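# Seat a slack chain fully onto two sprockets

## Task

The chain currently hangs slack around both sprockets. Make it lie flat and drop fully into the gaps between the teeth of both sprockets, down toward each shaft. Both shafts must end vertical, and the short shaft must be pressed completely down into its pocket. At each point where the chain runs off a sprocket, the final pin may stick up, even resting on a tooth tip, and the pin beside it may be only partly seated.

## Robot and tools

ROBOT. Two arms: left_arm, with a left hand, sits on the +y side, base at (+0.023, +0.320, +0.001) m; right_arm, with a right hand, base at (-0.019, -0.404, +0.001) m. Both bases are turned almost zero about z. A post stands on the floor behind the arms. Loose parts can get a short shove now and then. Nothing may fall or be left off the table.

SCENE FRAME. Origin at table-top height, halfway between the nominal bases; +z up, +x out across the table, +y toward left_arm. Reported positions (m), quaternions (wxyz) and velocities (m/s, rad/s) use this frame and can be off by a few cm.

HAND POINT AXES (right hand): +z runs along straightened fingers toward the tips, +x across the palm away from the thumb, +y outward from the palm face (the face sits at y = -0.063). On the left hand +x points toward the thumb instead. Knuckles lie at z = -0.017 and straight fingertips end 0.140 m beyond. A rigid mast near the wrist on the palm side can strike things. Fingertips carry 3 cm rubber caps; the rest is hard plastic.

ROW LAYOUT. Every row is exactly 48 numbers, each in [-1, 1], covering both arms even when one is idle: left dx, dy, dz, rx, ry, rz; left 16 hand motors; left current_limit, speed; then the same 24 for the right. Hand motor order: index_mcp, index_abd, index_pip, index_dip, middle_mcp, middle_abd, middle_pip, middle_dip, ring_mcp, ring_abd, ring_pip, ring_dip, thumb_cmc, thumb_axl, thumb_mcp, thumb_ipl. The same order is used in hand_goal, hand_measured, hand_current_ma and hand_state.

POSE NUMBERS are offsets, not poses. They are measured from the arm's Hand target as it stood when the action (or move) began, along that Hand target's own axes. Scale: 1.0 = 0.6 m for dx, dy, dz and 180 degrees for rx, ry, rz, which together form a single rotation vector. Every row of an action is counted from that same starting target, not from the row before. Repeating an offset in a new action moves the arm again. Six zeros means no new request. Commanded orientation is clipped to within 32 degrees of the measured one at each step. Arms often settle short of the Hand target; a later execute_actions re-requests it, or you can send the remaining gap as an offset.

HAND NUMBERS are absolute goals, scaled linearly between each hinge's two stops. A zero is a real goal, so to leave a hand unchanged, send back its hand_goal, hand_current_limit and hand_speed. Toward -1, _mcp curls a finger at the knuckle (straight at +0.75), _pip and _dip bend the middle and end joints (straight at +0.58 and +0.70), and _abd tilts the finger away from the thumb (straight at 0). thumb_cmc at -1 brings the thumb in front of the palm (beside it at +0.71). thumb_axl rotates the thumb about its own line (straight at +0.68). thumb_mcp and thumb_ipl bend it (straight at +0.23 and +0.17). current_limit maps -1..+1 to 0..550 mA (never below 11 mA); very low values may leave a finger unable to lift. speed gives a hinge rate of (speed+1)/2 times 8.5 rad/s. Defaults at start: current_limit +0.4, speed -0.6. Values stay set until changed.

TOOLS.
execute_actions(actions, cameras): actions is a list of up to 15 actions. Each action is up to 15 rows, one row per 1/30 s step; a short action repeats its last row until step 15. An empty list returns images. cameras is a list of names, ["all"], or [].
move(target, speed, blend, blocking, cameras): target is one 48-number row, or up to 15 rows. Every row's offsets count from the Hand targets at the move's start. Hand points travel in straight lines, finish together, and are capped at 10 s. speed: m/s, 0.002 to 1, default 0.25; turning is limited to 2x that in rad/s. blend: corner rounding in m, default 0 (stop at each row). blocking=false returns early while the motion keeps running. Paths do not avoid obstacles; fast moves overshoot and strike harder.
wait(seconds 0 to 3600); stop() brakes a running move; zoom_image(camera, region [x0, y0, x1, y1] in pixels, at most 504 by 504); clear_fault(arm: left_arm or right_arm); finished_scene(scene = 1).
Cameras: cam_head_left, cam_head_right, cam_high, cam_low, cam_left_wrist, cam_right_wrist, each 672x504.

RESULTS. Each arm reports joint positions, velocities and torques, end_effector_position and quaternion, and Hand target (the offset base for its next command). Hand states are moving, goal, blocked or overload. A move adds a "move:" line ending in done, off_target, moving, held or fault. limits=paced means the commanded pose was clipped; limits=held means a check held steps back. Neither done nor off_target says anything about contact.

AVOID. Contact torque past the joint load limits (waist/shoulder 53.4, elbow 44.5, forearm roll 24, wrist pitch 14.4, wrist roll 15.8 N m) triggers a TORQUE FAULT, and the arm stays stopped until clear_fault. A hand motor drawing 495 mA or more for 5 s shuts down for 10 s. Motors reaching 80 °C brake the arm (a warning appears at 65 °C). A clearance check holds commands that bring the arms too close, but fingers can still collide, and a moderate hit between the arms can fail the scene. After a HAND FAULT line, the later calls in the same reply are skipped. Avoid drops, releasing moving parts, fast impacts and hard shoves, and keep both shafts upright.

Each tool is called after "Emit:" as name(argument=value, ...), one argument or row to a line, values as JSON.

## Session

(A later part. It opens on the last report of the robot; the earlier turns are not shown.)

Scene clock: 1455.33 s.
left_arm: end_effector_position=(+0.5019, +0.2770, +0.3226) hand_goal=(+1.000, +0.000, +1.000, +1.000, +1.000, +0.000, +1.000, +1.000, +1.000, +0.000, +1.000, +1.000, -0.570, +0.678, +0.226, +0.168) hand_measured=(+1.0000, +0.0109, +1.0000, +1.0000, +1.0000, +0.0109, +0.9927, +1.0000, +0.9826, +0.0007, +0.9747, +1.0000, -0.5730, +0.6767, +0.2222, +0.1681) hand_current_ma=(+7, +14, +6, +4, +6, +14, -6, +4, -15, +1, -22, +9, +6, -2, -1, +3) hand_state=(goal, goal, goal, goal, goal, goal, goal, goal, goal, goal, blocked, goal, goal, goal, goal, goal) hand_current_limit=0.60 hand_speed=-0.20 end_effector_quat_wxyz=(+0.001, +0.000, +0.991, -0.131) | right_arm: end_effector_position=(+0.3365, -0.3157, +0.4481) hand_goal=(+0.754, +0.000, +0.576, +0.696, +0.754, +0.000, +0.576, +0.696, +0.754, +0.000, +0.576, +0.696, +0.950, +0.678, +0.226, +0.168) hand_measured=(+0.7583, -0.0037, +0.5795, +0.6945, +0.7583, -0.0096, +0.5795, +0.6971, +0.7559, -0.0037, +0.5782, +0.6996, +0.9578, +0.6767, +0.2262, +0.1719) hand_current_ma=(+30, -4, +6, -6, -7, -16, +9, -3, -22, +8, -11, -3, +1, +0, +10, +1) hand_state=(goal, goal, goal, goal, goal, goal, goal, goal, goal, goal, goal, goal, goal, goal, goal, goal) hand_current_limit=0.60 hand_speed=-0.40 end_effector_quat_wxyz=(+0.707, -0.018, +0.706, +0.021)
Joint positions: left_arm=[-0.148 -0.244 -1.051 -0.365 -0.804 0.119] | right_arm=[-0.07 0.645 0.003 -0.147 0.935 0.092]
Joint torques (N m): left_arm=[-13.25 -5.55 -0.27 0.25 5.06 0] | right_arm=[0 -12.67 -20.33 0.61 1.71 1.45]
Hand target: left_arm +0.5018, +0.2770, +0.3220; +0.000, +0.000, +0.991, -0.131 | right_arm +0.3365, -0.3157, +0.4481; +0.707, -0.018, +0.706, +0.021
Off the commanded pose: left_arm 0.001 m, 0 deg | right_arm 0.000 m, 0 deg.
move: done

Emit:
move(
  target=[
    [0,0,0,0,0,0,1,0,1,1,1,0,1,1,1,0,1,1,-0.571,0.678,0.226,0.168,0.6,-0.2,0,0.065,0.243,-0.479,0.297,-0.4275,0.95,0,0.95,0.95,0.95,0,0.95,0.95,0.95,0,0.95,0.95,-0.571,0.678,0.226,0.168,0.4,-0.2],
  ],
  speed=[0.35],
  cameras=["all"],
)

Emit:
zoom_image(
  camera="cam_right_wrist",
  region=[350, 60, 600, 310],
)

Emit:
zoom_image(
  camera="cam_low",
  region=[310, 140, 430, 260],
)

Emit:
zoom_image(
  camera="cam_head_left",
  region=[210, 140, 460, 330],
)

Scene clock: 1469.33 s.
left_arm: end_effector_position=(+0.5019, +0.2770, +0.3226) hand_goal=(+1.000, +0.000, +1.000, +1.000, +1.000, +0.000, +1.000, +1.000, +1.000, +0.000, +1.000, +1.000, -0.570, +0.678, +0.226, +0.168) hand_measured=(+1.0000, +0.0109, +0.9991, +1.0000, +1.0000, +0.0095, +0.9940, +1.0000, +0.9826, -0.0008, +0.9735, +1.0000, -0.5730, +0.6767, +0.2212, +0.1672) hand_current_ma=(+4, +18, +6, +5, +9, +11, -7, +3, -13, +2, -31, +6, +0, -5, +0, +1) hand_state=(goal, goal, goal, goal, goal, goal, goal, goal, goal, goal, blocked, goal, goal, goal, goal, goal) hand_current_limit=0.60 hand_speed=-0.20 end_effector_quat_wxyz=(+0.001, +0.000, +0.991, -0.131) | right_arm: end_effector_position=(+0.4799, -0.2686, +0.4485) hand_goal=(+0.950, +0.000, +0.950, +0.950, +0.950, +0.000, +0.950, +0.950, +0.950, +0.000, +0.950, +0.950, -0.570, +0.678, +0.226, +0.168) hand_measured=(+0.9416, -0.0052, +0.9478, +0.9531, +0.9428, -0.0096, +0.9491, +0.9506, +0.9440, -0.0037, +0.9504, +0.9481, -0.5806, +0.6777, +0.2212, +0.1672) hand_current_ma=(+14, -12, +16, +5, +3, +2, +10, -3, +0, +8, -2, -13, -6, -8, -16, +1) hand_state=(goal, goal, goal, goal, goal, goal, goal, goal, goal, goal, goal, goal, goal, goal, goal, goal) hand_current_limit=0.40 hand_speed=-0.20 end_effector_quat_wxyz=(-0.048, +0.828, -0.557, -0.048)
Joint positions: left_arm=[-0.148 -0.244 -1.051 -0.365 -0.804 0.119] | right_arm=[0.188 -0.409 -1.515 -2.989 1.11 1.311]
Joint torques (N m): left_arm=[0 -4.22 -0.33 0.25 5.07 0] | right_arm=[0 24.73 -20.87 -0.49 0.07 1.48]
Hand target: left_arm +0.5018, +0.2770, +0.3220; +0.000, +0.000, +0.991, -0.131 | right_arm +0.4799, -0.2686, +0.4485; -0.048, +0.828, -0.557, -0.048
Off the commanded pose: left_arm 0.001 m, 0 deg | right_arm 0.000 m, 0 deg.
move: done

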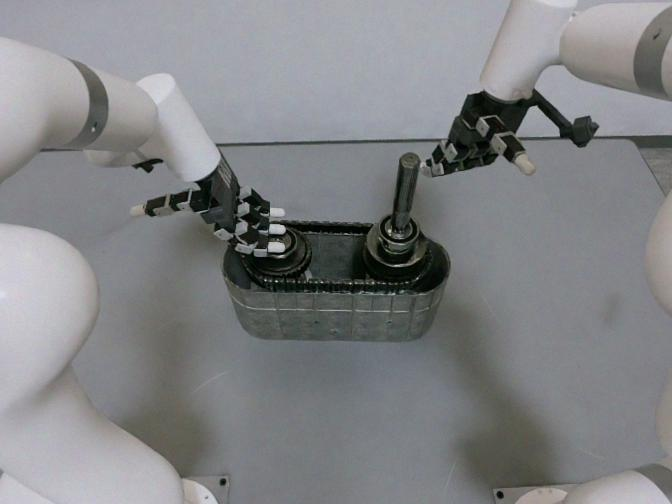

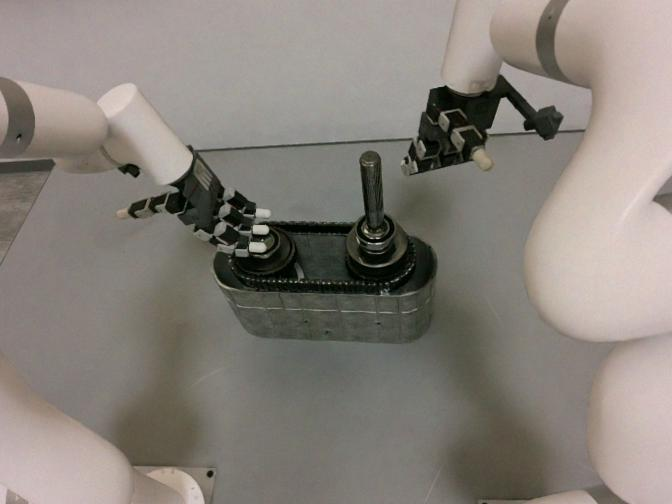

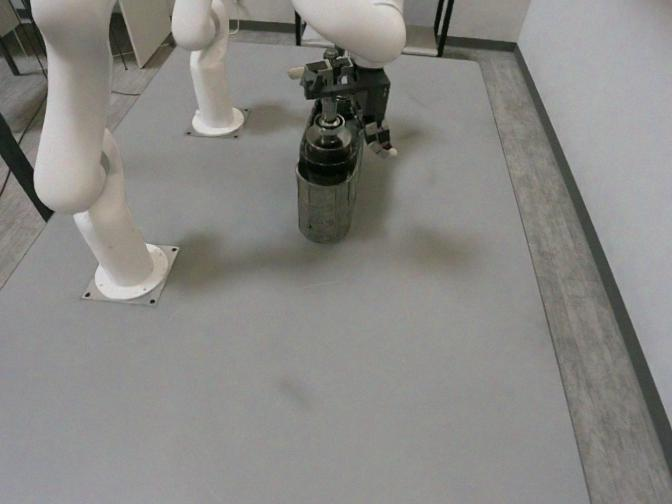

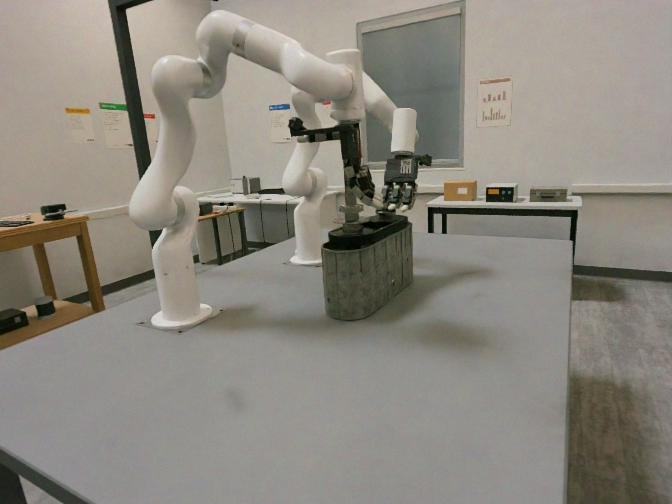

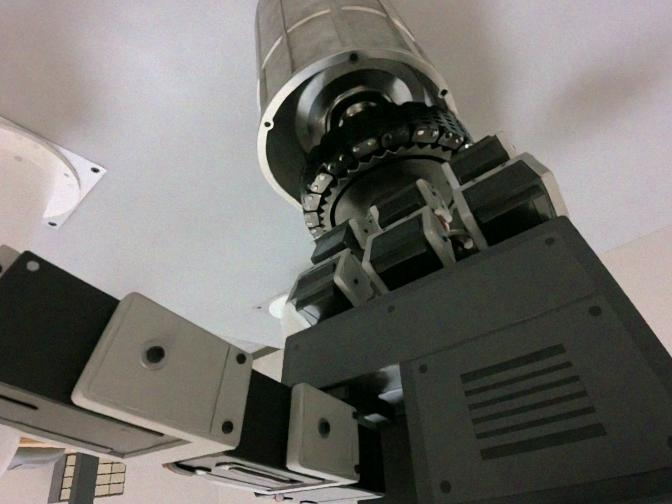

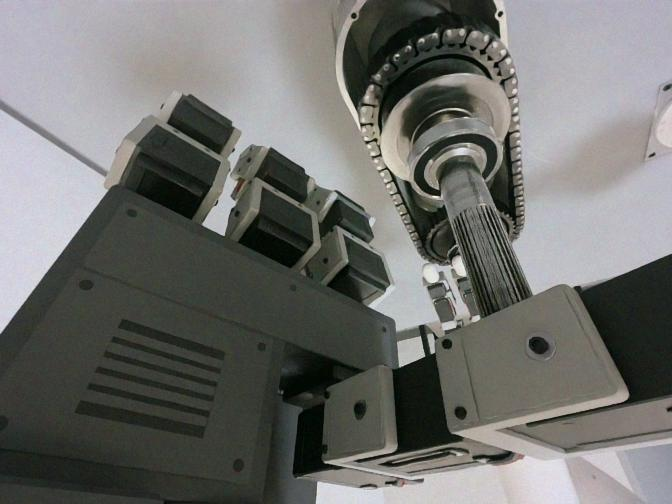

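Scaled by 2.016.

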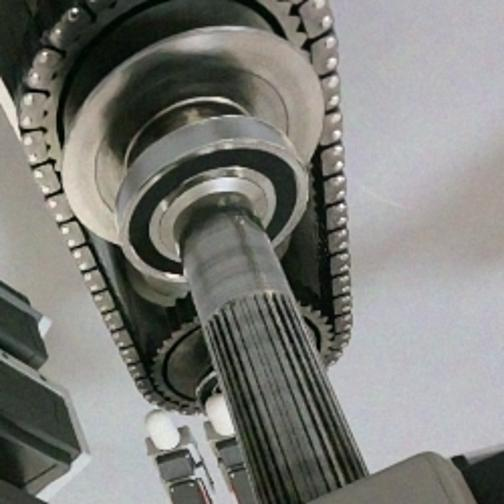

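Scaled by 4.200.

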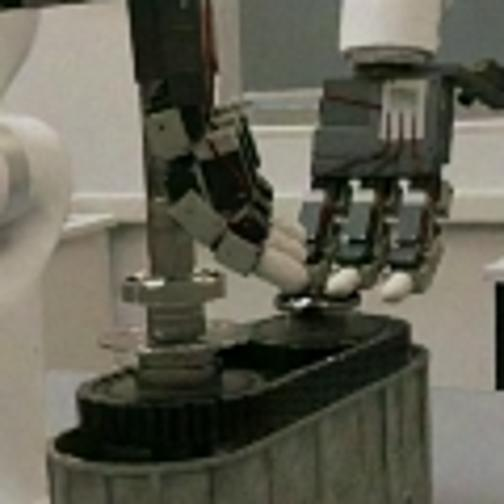

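Scaled by 2.016.

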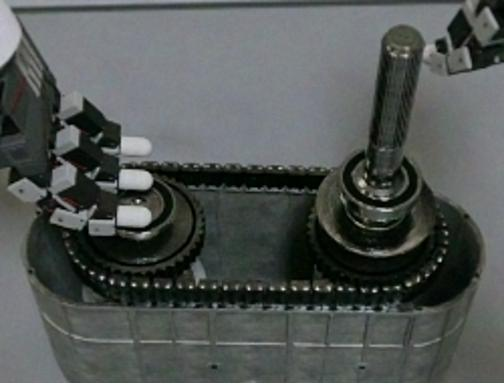

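Emit:
zoom_image(
  camera="cam_right_wrist",
  region=[350, 10, 530, 130],
)

Emit:
zoom_image(
  camera="cam_head_left",
  region=[350, 220, 450, 300],
)

Emit:
zoom_image(
  camera="cam_head_right",
  region=[210, 210, 330, 300],
)

Emit:
zoom_image(
  camera="cam_right_wrist",
  region=[400, 180, 530, 280],
)

Scaled by 2.800.

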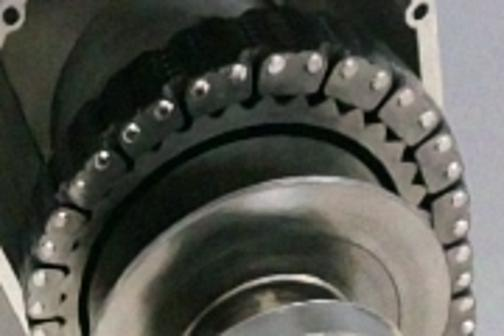

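Scaled by 5.040.

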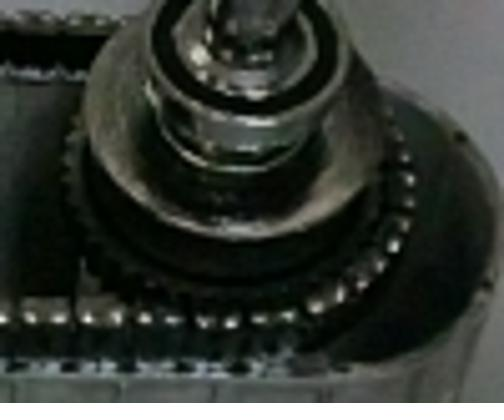

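Scaled by 4.200.

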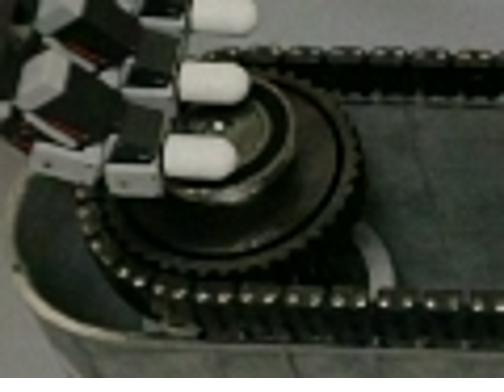

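Scaled by 3.877.

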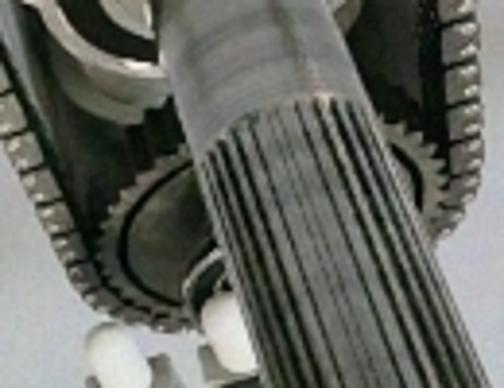

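Emit:
move(
  target=[
    [0,0,0,0,0,0,1,0,1,1,1,0,1,1,1,0,1,1,-0.571,0.678,0.226,0.168,0.6,-0.2,-0.144,0.355,0.01,0,0,0,0.95,0,0.95,0.95,0.95,0,0.95,0.95,0.95,0,0.95,0.95,-0.571,0.678,0.226,0.168,0.4,-0.2],
    [0,0,0,0,0,0,1,0,1,1,1,0,1,1,1,0,1,1,-0.571,0.678,0.226,0.168,0.6,-0.2,-0.3825,0.2767,0.26,0.240,-0.019,0.285,0.95,0,0.95,0.95,0.95,0,0.95,0.95,0.95,0,0.95,0.95,0.714,0.678,0.226,0.168,0.4,-0.2],
  ],
  speed=[0.35],
  blend=[0.05,0],
  cameras=["cam_right_wrist"],
)

Emit:
zoom_image(
  camera="cam_right_wrist",
  region=[330, 80, 672, 330],
)

speed must be one number or one for each of the 2 targets, got a list of 1; nothing of the call was run

Scaled by 1.474.

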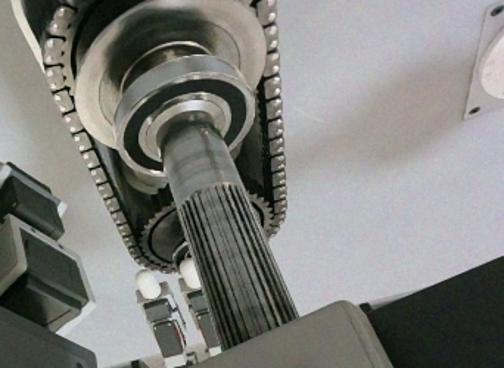

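Emit:
move(
  target=[
    [0,0,0,0,0,0,1,0,1,1,1,0,1,1,1,0,1,1,-0.571,0.678,0.226,0.168,0.6,-0.2,-0.144,0.355,0.01,0,0,0,0.95,0,0.95,0.95,0.95,0,0.95,0.95,0.95,0,0.95,0.95,-0.571,0.678,0.226,0.168,0.4,-0.2],
    [0,0,0,0,0,0,1,0,1,1,1,0,1,1,1,0,1,1,-0.571,0.678,0.226,0.168,0.6,-0.2,-0.3825,0.2767,0.26,0.240,-0.019,0.285,0.95,0,0.95,0.95,0.95,0,0.95,0.95,0.95,0,0.95,0.95,0.714,0.678,0.226,0.168,0.4,-0.2],
  ],
  speed=0.35,
  blend=[0.05,0],
  cameras=["cam_right_wrist"],
)

Emit:
zoom_image(
  camera="cam_right_wrist",
  region=[330, 80, 672, 330],
)

Scene clock: 1515.70 s.
left_arm: end_effector_position=(+0.5019, +0.2770, +0.3226) hand_goal=(+1.000, +0.000, +1.000, +1.000, +1.000, +0.000, +1.000, +1.000, +1.000, +0.000, +1.000, +1.000, -0.570, +0.678, +0.226, +0.168) hand_measured=(+1.0000, +0.0124, +1.0000, +1.0000, +1.0000, +0.0095, +0.9940, +1.0000, +0.9826, +0.0007, +0.9747, +0.9990, -0.5730, +0.6767, +0.2212, +0.1672) hand_current_ma=(+3, +15, +9, +6, +10, +10, -2, +7, -15, +1, -25, +3, +1, -2, -4, +3) hand_state=(goal, goal, goal, goal, goal, goal, goal, goal, goal, goal, blocked, goal, goal, goal, goal, goal) hand_current_limit=0.60 hand_speed=-0.20 end_effector_quat_wxyz=(+0.001, +0.000, +0.991, -0.131) | right_arm: end_effector_position=(+0.2358, -0.0996, +0.3202) hand_goal=(+0.950, +0.000, +0.950, +0.950, +0.950, +0.000, +0.950, +0.950, +0.950, +0.000, +0.950, +0.950, +0.714, +0.678, +0.226, +0.168) hand_measured=(+0.9392, -0.0052, +0.9478, +0.9519, +0.9416, -0.0081, +0.9478, +0.9506, +0.9416, -0.0052, +0.9504, +0.9481, +0.7117, +0.6767, +0.2212, +0.1681) hand_current_ma=(+4, -1, -2, -7, +1, -5, +9, -6, -15, +14, -5, -7, -11, -10, +14, +3) hand_state=(goal, goal, goal, goal, goal, goal, goal, goal, goal, goal, goal, goal, goal, goal, goal, goal) hand_current_limit=0.40 hand_speed=-0.20 end_effector_quat_wxyz=(+0.330, -0.436, +0.829, -0.114)
Joint positions: left_arm=[-0.148 -0.244 -1.051 -0.365 -0.804 0.119] | right_arm=[0.927 0.342 -0.394 -4.372 0.512 4.155]
Joint torques (N m): left_arm=[0 -4.74 -0.46 0.25 5.11 0] | right_arm=[0 8.76 -20.91 -0.7 0.26 1.52]
Hand target: left_arm +0.5018, +0.2770, +0.3220; +0.000, +0.000, +0.991, -0.131 | right_arm +0.2358, -0.0996, +0.3202; +0.330, -0.436, +0.829, -0.114
Off the commanded pose: left_arm 0.001 m, 0 deg | right_arm 0.000 m, 0 deg.
move: done

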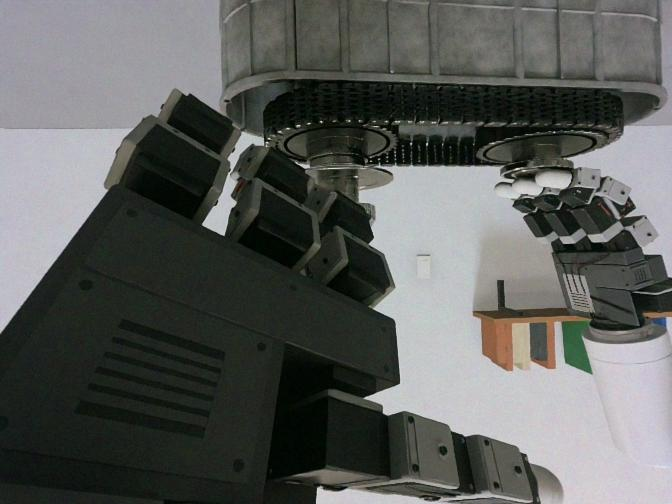

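Scaled by 1.474.

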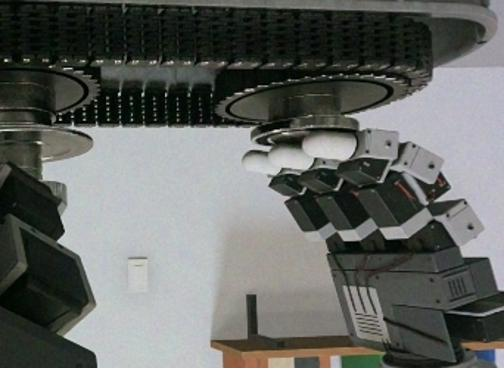

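Emit:
zoom_image(
  camera="cam_right_wrist",
  region=[460, 70, 650, 200],
)

Emit:
zoom_image(
  camera="cam_right_wrist",
  region=[250, 80, 440, 210],
)

Scaled by 2.653.

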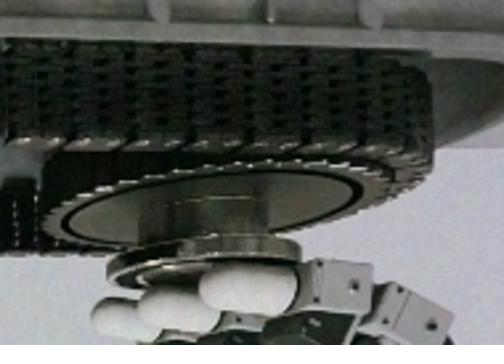

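Scaled by 2.653.

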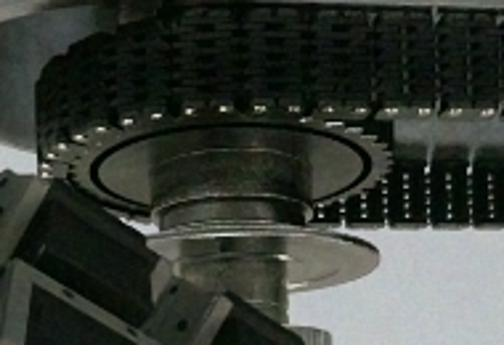

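Emit:
move(
  target=[
    [0,-0.0052,-0.0193,0,0,0,1,0,1,1,1,0,1,1,1,0,1,1,-0.571,0.678,0.226,0.168,0.6,-0.2,0,0,0,0,0,0,0.95,0,0.95,0.95,0.95,0,0.95,0.95,0.95,0,0.95,0.95,0.714,0.678,0.226,0.168,0.4,-0.2],
  ],
  speed=0.05,
  cameras=["cam_right_wrist","cam_left_wrist"],
)

Emit:
zoom_image(
  camera="cam_right_wrist",
  region=[460, 70, 650, 200],
)

Emit:
zoom_image(
  camera="cam_left_wrist",
  region=[290, 30, 500, 240],
)

Scene clock: 1543.63 s.
left_arm: end_effector_position=(+0.5018, +0.2770, +0.3340) hand_goal=(+1.000, +0.000, +1.000, +1.000, +1.000, +0.000, +1.000, +1.000, +1.000, +0.000, +1.000, +1.000, -0.570, +0.678, +0.226, +0.168) hand_measured=(+0.9922, +0.0065, +0.9747, +1.0000, +0.9922, +0.0021, +0.9760, +1.0000, +0.9826, -0.0008, +0.9747, +0.9990, -0.5730, +0.6767, +0.2222, +0.1681) hand_current_ma=(-2, +15, -23, +3, -1, +10, -22, +3, -17, +1, -25, +3, +4, -1, -5, +0) hand_state=(goal, goal, blocked, goal, goal, goal, blocked, goal, goal, goal, blocked, goal, goal, goal, goal, goal) hand_current_limit=0.60 hand_speed=-0.20 end_effector_quat_wxyz=(+0.000, +0.000, +0.991, -0.131) | right_arm: end_effector_position=(+0.2358, -0.0996, +0.3202) hand_goal=(+0.950, +0.000, +0.950, +0.950, +0.950, +0.000, +0.950, +0.950, +0.950, +0.000, +0.950, +0.950, +0.714, +0.678, +0.226, +0.168) hand_measured=(+0.9392, -0.0052, +0.9478, +0.9519, +0.9404, -0.0081, +0.9491, +0.9519, +0.9416, -0.0052, +0.9491, +0.9481, +0.7117, +0.6767, +0.2212, +0.1672) hand_current_ma=(+17, -8, +5, +15, -15, -22, +8, +8, -17, +11, +11, -15, +11, -5, +17, +24) hand_state=(goal, goal, goal, goal, goal, goal, goal, goal, goal, goal, goal, goal, goal, goal, goal, goal) hand_current_limit=0.40 hand_speed=-0.20 end_effector_quat_wxyz=(+0.330, -0.436, +0.829, -0.114)
Joint positions: left_arm=[-0.148 -0.232 -1.065 -0.356 -0.828 0.106] | right_arm=[0.927 0.342 -0.394 -4.372 0.512 4.155]
Joint torques (N m): left_arm=[0 28.5 -20.06 0.26 -0.06 0] | right_arm=[0 8.76 -20.91 -0.7 0.26 0.03]
Hand target: left_arm +0.5018, +0.2770, +0.3340; +0.000, +0.000, +0.991, -0.131 | right_arm +0.2358, -0.0996, +0.3202; +0.330, -0.436, +0.829, -0.114
Off the commanded pose: left_arm 0.000 m, 0 deg | right_arm 0.000 m, 0 deg.
move: done
Images, in order (width x height): cam_left_wrist 672x504, cam_right_wrist 672x504.

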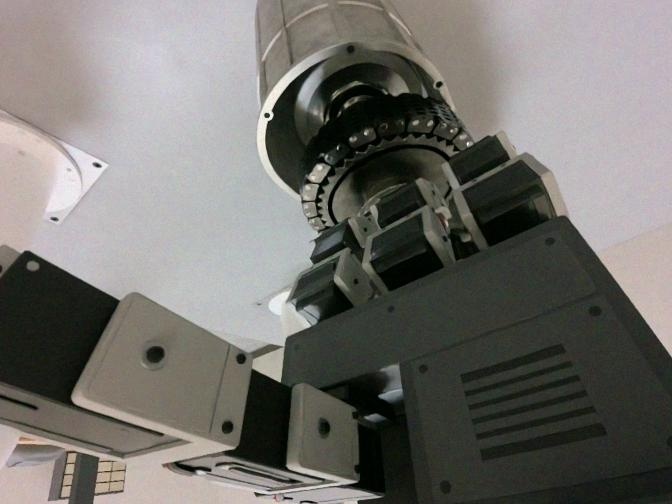

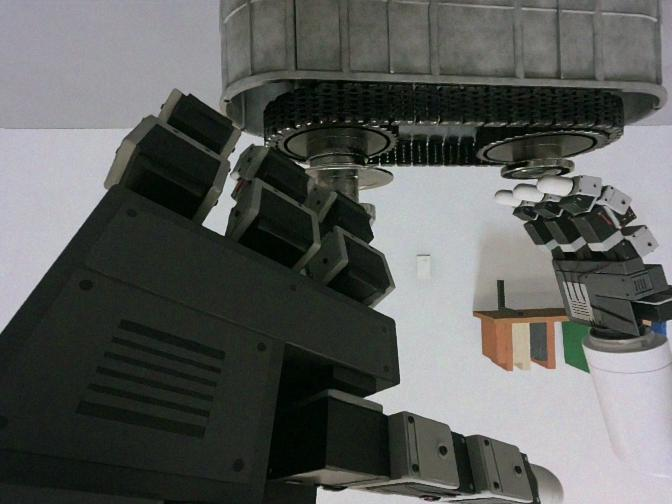

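Scaled by 2.653.

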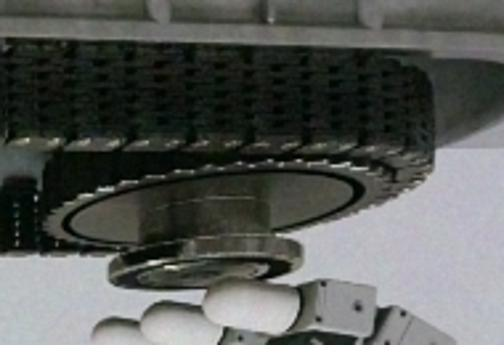

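Scaled by 2.400.

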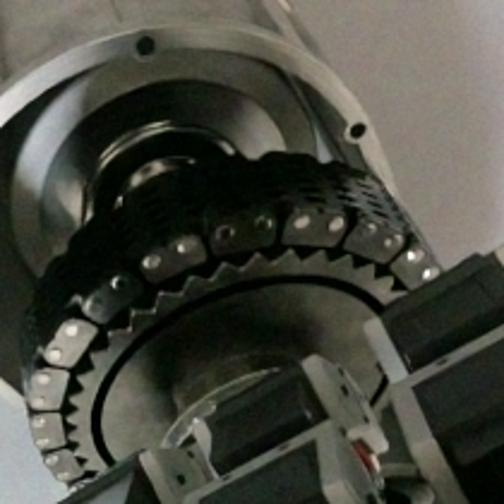

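Emit:
zoom_image(
  camera="cam_left_wrist",
  region=[330, 90, 470, 190],
)

Emit:
zoom_image(
  camera="cam_left_wrist",
  region=[290, 130, 390, 240],
)

Scaled by 3.600.

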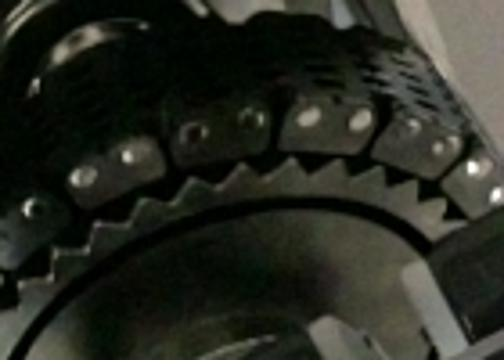

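Scaled by 4.582.

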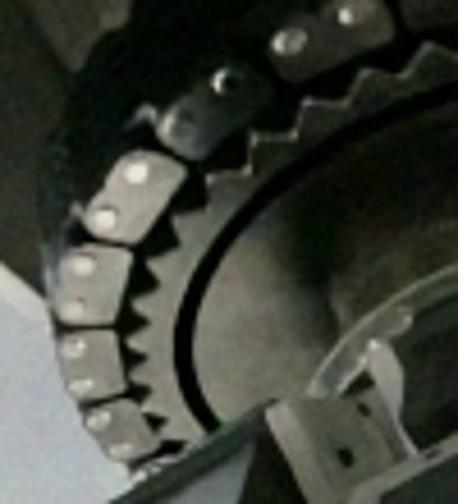

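Emit:
move(
  target=[
    [0.042,-0.012,0.0032,0,0,0,1,0,1,1,1,0,1,1,1,0,1,1,-0.571,0.678,0.226,0.168,0.6,-0.2,0,0,0,0,0,0,0.95,0,0.95,0.95,0.95,0,0.95,0.95,0.95,0,0.95,0.95,0.714,0.678,0.226,0.168,0.4,-0.2],
    [0.042,-0.0085,0.0161,0,0,0,1,0,1,1,1,0,1,1,1,0,1,1,-0.571,0.678,0.226,0.168,0.6,-0.2,0,0,0,0,0,0,0.95,0,0.95,0.95,0.95,0,0.95,0.95,0.95,0,0.95,0.95,0.714,0.678,0.226,0.168,0.4,-0.2],
  ],
  speed=0.04,
  cameras=["cam_right_wrist","cam_head_left"],
)

Emit:
zoom_image(
  camera="cam_right_wrist",
  region=[460, 70, 650, 200],
)

Emit:
zoom_image(
  camera="cam_head_left",
  region=[200, 170, 350, 300],
)

Scene clock: 1609.03 s.
left_arm: end_effector_position=(+0.4766, +0.2696, +0.3260) hand_goal=(+1.000, +0.000, +1.000, +1.000, +1.000, +0.000, +1.000, +1.000, +1.000, +0.000, +1.000, +1.000, -0.570, +0.678, +0.226, +0.168) hand_measured=(+0.9922, +0.0065, +0.9747, +1.0000, +0.9983, +0.0021, +0.9747, +0.9990, +0.9826, -0.0008, +0.9735, +1.0000, -0.5730, +0.6767, +0.2222, +0.1681) hand_current_ma=(-9, +12, -17, +5, +6, +10, -21, +5, -16, +0, -27, +0, +8, +1, -1, +3) hand_state=(goal, goal, blocked, goal, moving, goal, blocked, goal, goal, goal, blocked, goal, goal, goal, goal, goal) hand_current_limit=0.60 hand_speed=-0.20 end_effector_quat_wxyz=(+0.000, +0.000, +0.991, -0.131) | right_arm: end_effector_position=(+0.2358, -0.0996, +0.3202) hand_goal=(+0.950, +0.000, +0.950, +0.950, +0.950, +0.000, +0.950, +0.950, +0.950, +0.000, +0.950, +0.950, +0.714, +0.678, +0.226, +0.168) hand_measured=(+0.9392, -0.0052, +0.9478, +0.9531, +0.9416, -0.0096, +0.9491, +0.9506, +0.9416, -0.0037, +0.9491, +0.9481, +0.7117, +0.6767, +0.2212, +0.1672) hand_current_ma=(+13, -11, +0, +8, -7, -7, +2, -3, -17, -12, +7, -9, +6, +4, -6, -17) hand_state=(goal, goal, goal, goal, goal, goal, goal, goal, goal, goal, goal, goal, goal, goal, goal, goal) hand_current_limit=0.40 hand_speed=-0.20 end_effector_quat_wxyz=(+0.330, -0.436, +0.829, -0.114)
Joint positions: left_arm=[-0.17 -0.183 -0.987 -0.366 -0.795 0.099] | right_arm=[0.927 0.342 -0.394 -4.372 0.512 4.155]
Joint torques (N m): left_arm=[0 26.59 -19.88 0.25 -0.05 0] | right_arm=[0 8.76 -20.91 -0.7 0.26 0.03]
Hand target: left_arm +0.4766, +0.2696, +0.3260; +0.000, +0.000, +0.991, -0.131 | right_arm +0.2358, -0.0996, +0.3202; +0.330, -0.436, +0.829, -0.114
Off the commanded pose: left_arm 0.000 m, 0 deg | right_arm 0.000 m, 0 deg.
move: done
Images, in order (width x height): cam_head_left 672x504, cam_right_wrist 672x504.

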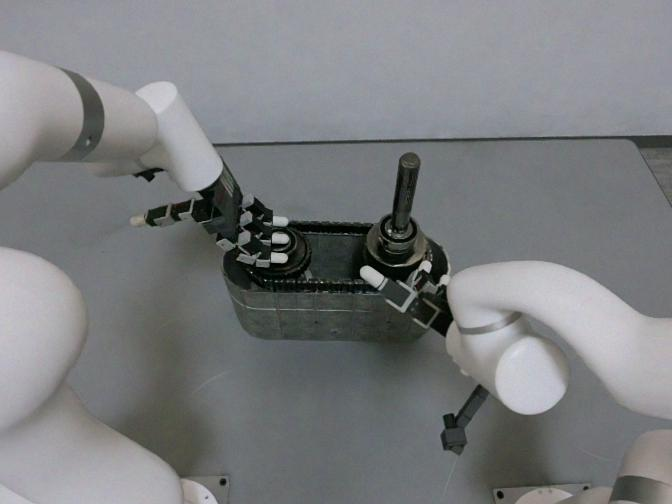

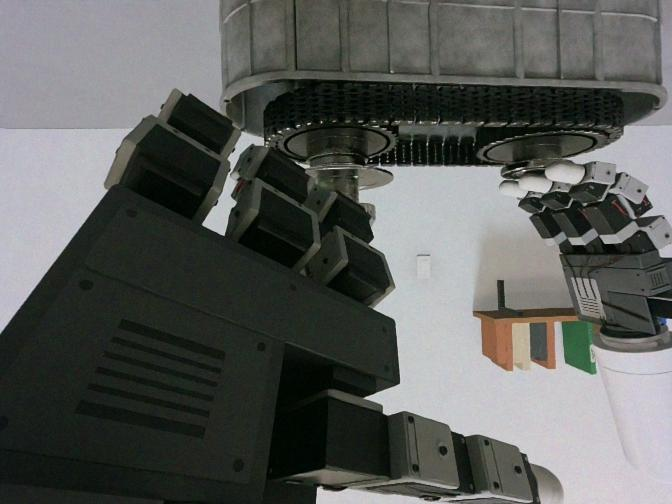

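Scaled by 2.653.

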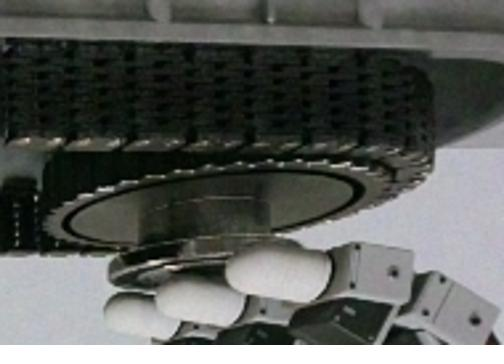

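Scaled by 3.360.

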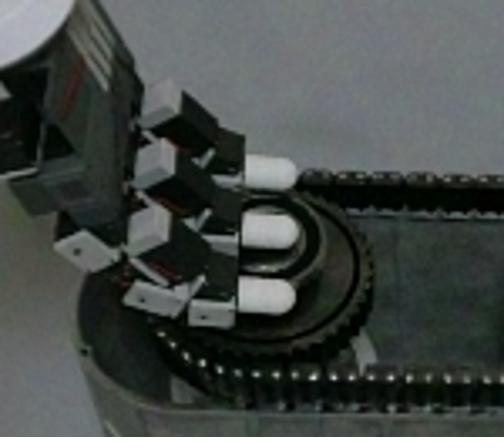

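Emit:
move(
  target=[
    [0,0.0015,0.0056,0,0,0,1,0,1,1,1,0,1,1,1,0,1,1,-0.571,0.678,0.226,0.168,0.6,-0.2,0,0,0,0,0,0,0.95,0,0.95,0.95,0.95,0,0.95,0.95,0.95,0,0.95,0.95,0.714,0.678,0.226,0.168,0.4,-0.2],
  ],
  speed=0.02,
  cameras=["cam_right_wrist","cam_left_wrist"],
)

Emit:
zoom_image(
  camera="cam_right_wrist",
  region=[460, 70, 650, 200],
)

Emit:
zoom_image(
  camera="cam_left_wrist",
  region=[290, 30, 500, 240],
)

Scene clock: 1617.57 s.
left_arm: end_effector_position=(+0.4767, +0.2696, +0.3228) hand_goal=(+1.000, +0.000, +1.000, +1.000, +1.000, +0.000, +1.000, +1.000, +1.000, +0.000, +1.000, +1.000, -0.570, +0.678, +0.226, +0.168) hand_measured=(+1.0000, +0.0065, +0.9824, +0.9990, +1.0000, +0.0095, +0.9940, +1.0000, +0.9959, +0.0007, +0.9760, +1.0000, -0.5743, +0.6767, +0.2222, +0.1672) hand_current_ma=(+2, +14, -10, +5, +13, +13, -5, +5, -3, -3, -28, +9, +8, -9, -3, +3) hand_state=(goal, goal, goal, goal, goal, goal, goal, goal, goal, goal, blocked, goal, goal, goal, goal, goal) hand_current_limit=0.60 hand_speed=-0.20 end_effector_quat_wxyz=(+0.001, +0.000, +0.991, -0.131) | right_arm: end_effector_position=(+0.2358, -0.0996, +0.3202) hand_goal=(+0.950, +0.000, +0.950, +0.950, +0.950, +0.000, +0.950, +0.950, +0.950, +0.000, +0.950, +0.950, +0.714, +0.678, +0.226, +0.168) hand_measured=(+0.9404, -0.0052, +0.9478, +0.9531, +0.9416, -0.0096, +0.9478, +0.9519, +0.9416, -0.0037, +0.9504, +0.9493, +0.7117, +0.6767, +0.2212, +0.1672) hand_current_ma=(+4, +8, -1, +11, +6, -12, -3, -3, -16, +3, +0, -4, +4, +0, +4, +6) hand_state=(goal, goal, goal, goal, goal, goal, goal, goal, goal, goal, goal, goal, goal, goal, goal, goal) hand_current_limit=0.40 hand_speed=-0.20 end_effector_quat_wxyz=(+0.330, -0.436, +0.829, -0.114)
Joint positions: left_arm=[-0.17 -0.187 -0.983 -0.369 -0.788 0.103] | right_arm=[0.927 0.342 -0.394 -4.372 0.512 4.155]
Joint torques (N m): left_arm=[0 -3.05 -0.11 0.25 7.5 0] | right_arm=[0 8.76 -20.91 -0.7 0.26 0.03]
Hand target: left_arm +0.4766, +0.2696, +0.3225; +0.000, +0.000, +0.991, -0.131 | right_arm +0.2358, -0.0996, +0.3202; +0.330, -0.436, +0.829, -0.114
Off the commanded pose: left_arm 0.000 m, 0 deg | right_arm 0.000 m, 0 deg.
move: done
Images, in order (width x height): cam_left_wrist 672x504, cam_right_wrist 672x504.

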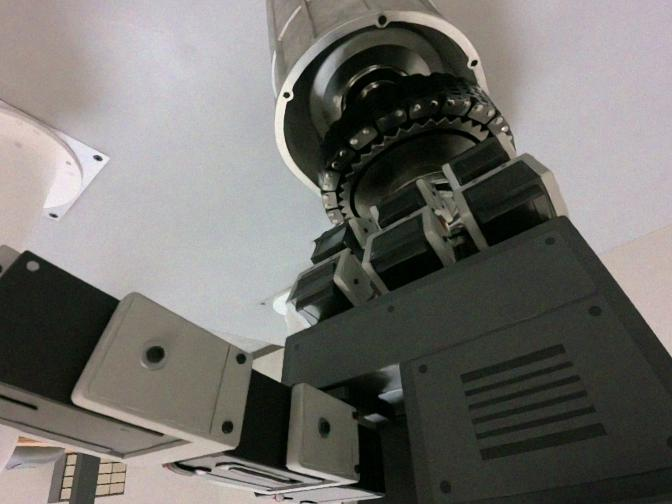

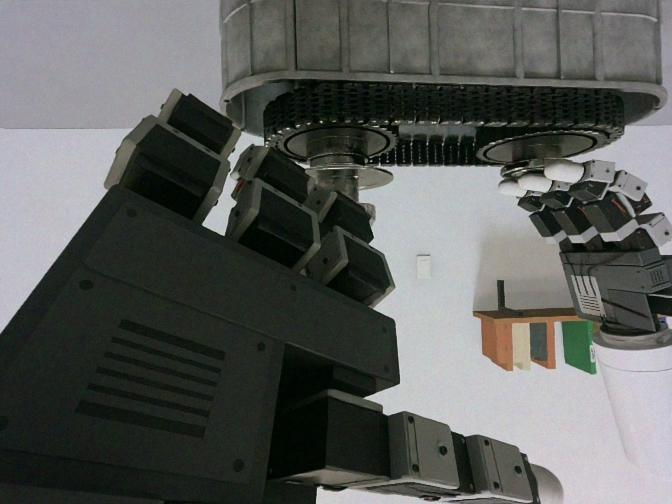

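Scaled by 2.653.

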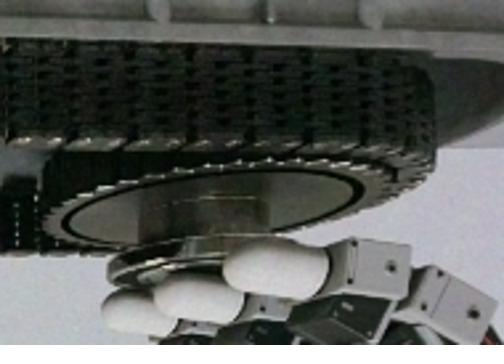

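Scaled by 2.400.

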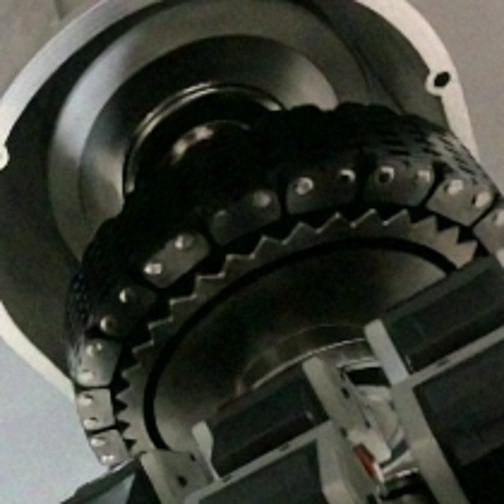

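Emit:
move(
  target=[
    [0,0.075,-0.106,0,0,0,1,0,1,1,1,0,1,1,1,0,1,1,-0.571,0.678,0.226,0.168,0.6,-0.2,0,0,0,0,0,0,0.95,0,0.95,0.95,0.95,0,0.95,0.95,0.95,0,0.95,0.95,0.714,0.678,0.226,0.168,0.4,-0.2],
    [-0.2067,0.12,-0.029,0.130,0.078,-0.194,1,0,1,1,1,0,1,1,1,0,1,1,-0.571,0.678,0.226,0.168,0.6,-0.2,0,0,0,0,0,0,0.95,0,0.95,0.95,0.95,0,0.95,0.95,0.95,0,0.95,0.95,0.714,0.678,0.226,0.168,0.4,-0.2],
  ],
  speed=[0.08,0.3],
  blend=[0.01,0],
  cameras=["cam_right_wrist","cam_left_wrist","cam_head_left"],
)

Emit:
zoom_image(
  camera="cam_left_wrist",
  region=[60, 20, 340, 300],
)

Emit:
zoom_image(
  camera="cam_right_wrist",
  region=[460, 70, 650, 200],
)

Emit:
zoom_image(
  camera="cam_head_left",
  region=[210, 200, 350, 310],
)

Scene clock: 1664.43 s.
left_arm: end_effector_position=(+0.6006, +0.3436, +0.3208) hand_goal=(+1.000, +0.000, +1.000, +1.000, +1.000, +0.000, +1.000, +1.000, +1.000, +0.000, +1.000, +1.000, -0.570, +0.678, +0.226, +0.168) hand_measured=(+0.9898, +0.0051, +0.9747, +1.0000, +0.9898, +0.0021, +0.9760, +0.9990, +0.9898, -0.0008, +0.9747, +1.0000, -0.5743, +0.6777, +0.2222, +0.1681) hand_current_ma=(-8, +10, -17, +4, -3, +8, -23, +5, -6, -1, -27, +6, +6, -5, +1, +2) hand_state=(goal, goal, blocked, goal, goal, goal, blocked, goal, goal, goal, blocked, goal, goal, goal, goal, goal) hand_current_limit=0.60 hand_speed=-0.20 end_effector_quat_wxyz=(-0.157, -0.279, +0.892, -0.319) | right_arm: end_effector_position=(+0.2358, -0.0996, +0.3202) hand_goal=(+0.950, +0.000, +0.950, +0.950, +0.950, +0.000, +0.950, +0.950, +0.950, +0.000, +0.950, +0.950, +0.714, +0.678, +0.226, +0.168) hand_measured=(+0.9392, -0.0037, +0.9478, +0.9531, +0.9404, -0.0096, +0.9491, +0.9506, +0.9416, -0.0023, +0.9504, +0.9481, +0.7117, +0.6767, +0.2212, +0.1672) hand_current_ma=(+3, +13, -1, +4, -5, -15, -1, -3, +10, +5, -5, -14, -3, -6, +10, +8) hand_state=(goal, goal, goal, goal, goal, goal, goal, goal, goal, goal, goal, goal, goal, goal, goal, goal) hand_current_limit=0.40 hand_speed=-0.20 end_effector_quat_wxyz=(+0.330, -0.436, +0.829, -0.114)
Joint positions: left_arm=[0.168 -0.705 -1.608 -0.715 -1.275 -0.077] | right_arm=[0.927 0.342 -0.394 -4.372 0.512 4.155]
Joint torques (N m): left_arm=[0 43.35 -19.84 -0.33 -0.72 -0.02] | right_arm=[0 8.76 -20.91 -0.7 0.26 0.03]
Hand target: left_arm +0.6006, +0.3437, +0.3207; -0.157, -0.279, +0.892, -0.319 | right_arm +0.2358, -0.0996, +0.3202; +0.330, -0.436, +0.829, -0.114
Off the commanded pose: left_arm 0.000 m, 0 deg | right_arm 0.000 m, 0 deg.
move: done
Images, in order (width x height): cam_head_left 672x504, cam_left_wrist 672x504, cam_right_wrist 672x504.

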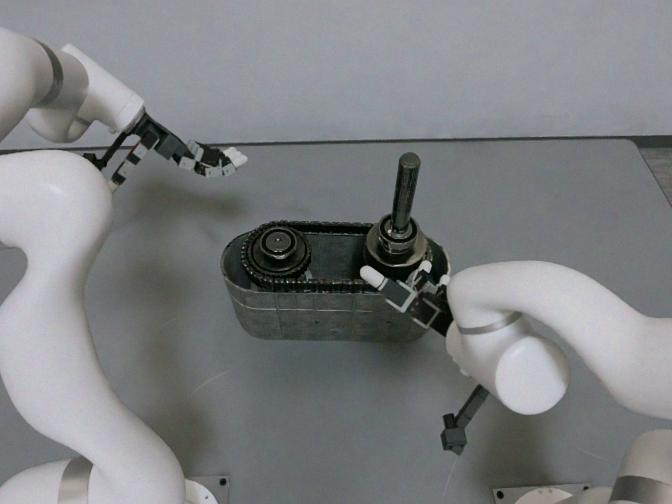

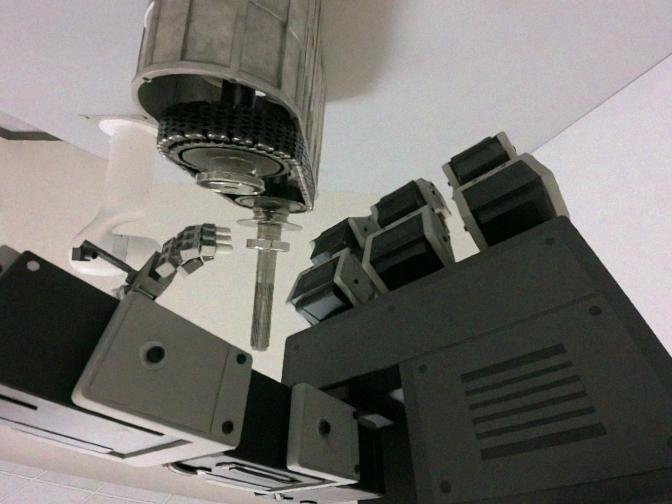

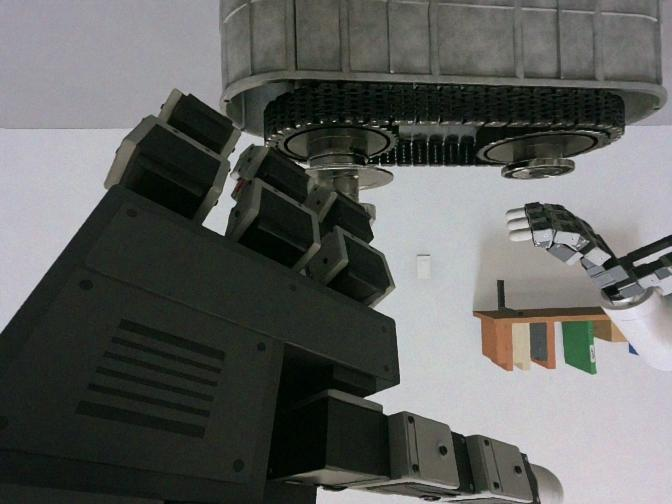

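Scaled by 1.800.

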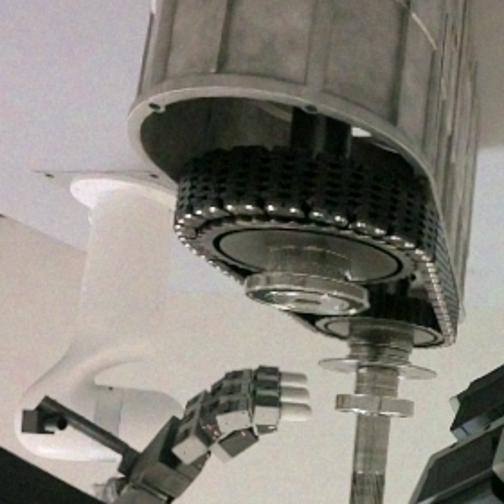

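Scaled by 2.653.

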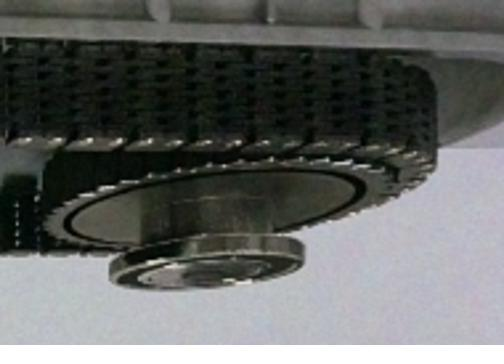

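Scaled by 3.600.

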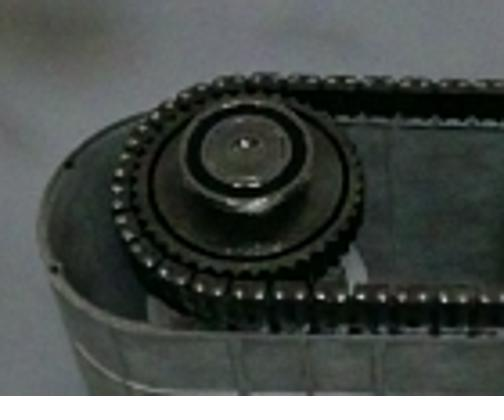

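Emit:
zoom_image(
  camera="cam_left_wrist",
  region=[140, 80, 260, 180],
)

Emit:
zoom_image(
  camera="cam_left_wrist",
  region=[220, 90, 330, 210],
)

Emit:
zoom_image(
  camera="cam_head_left",
  region=[230, 210, 320, 300],
)

Emit:
zoom_image(
  camera="cam_head_right",
  region=[210, 210, 330, 300],
)

Scaled by 4.200.

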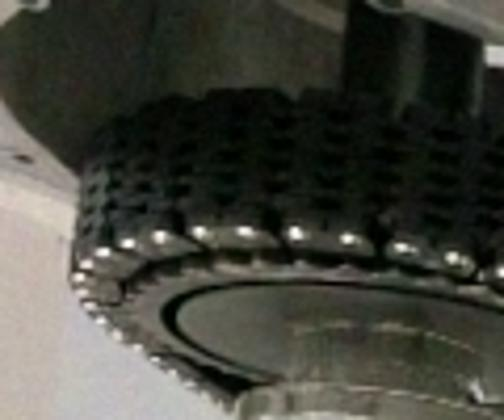

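Scaled by 4.200.

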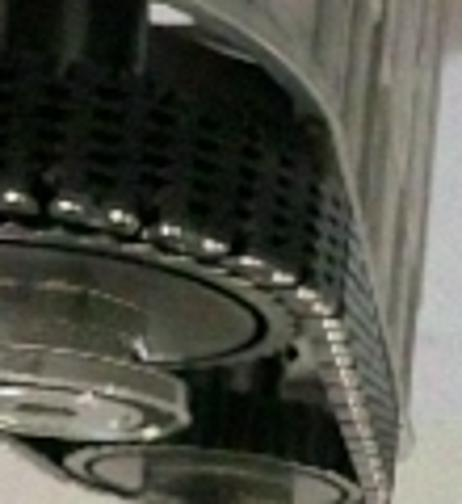

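Scaled by 5.600.

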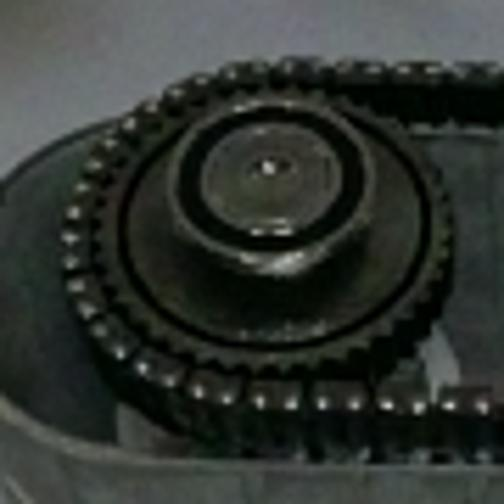

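This scene's latest camera images include none from cam_head_right. They are from: cam_head_left, cam_left_wrist, cam_right_wrist. cam_head_right's image comes with the result of a call that names it in "cameras".


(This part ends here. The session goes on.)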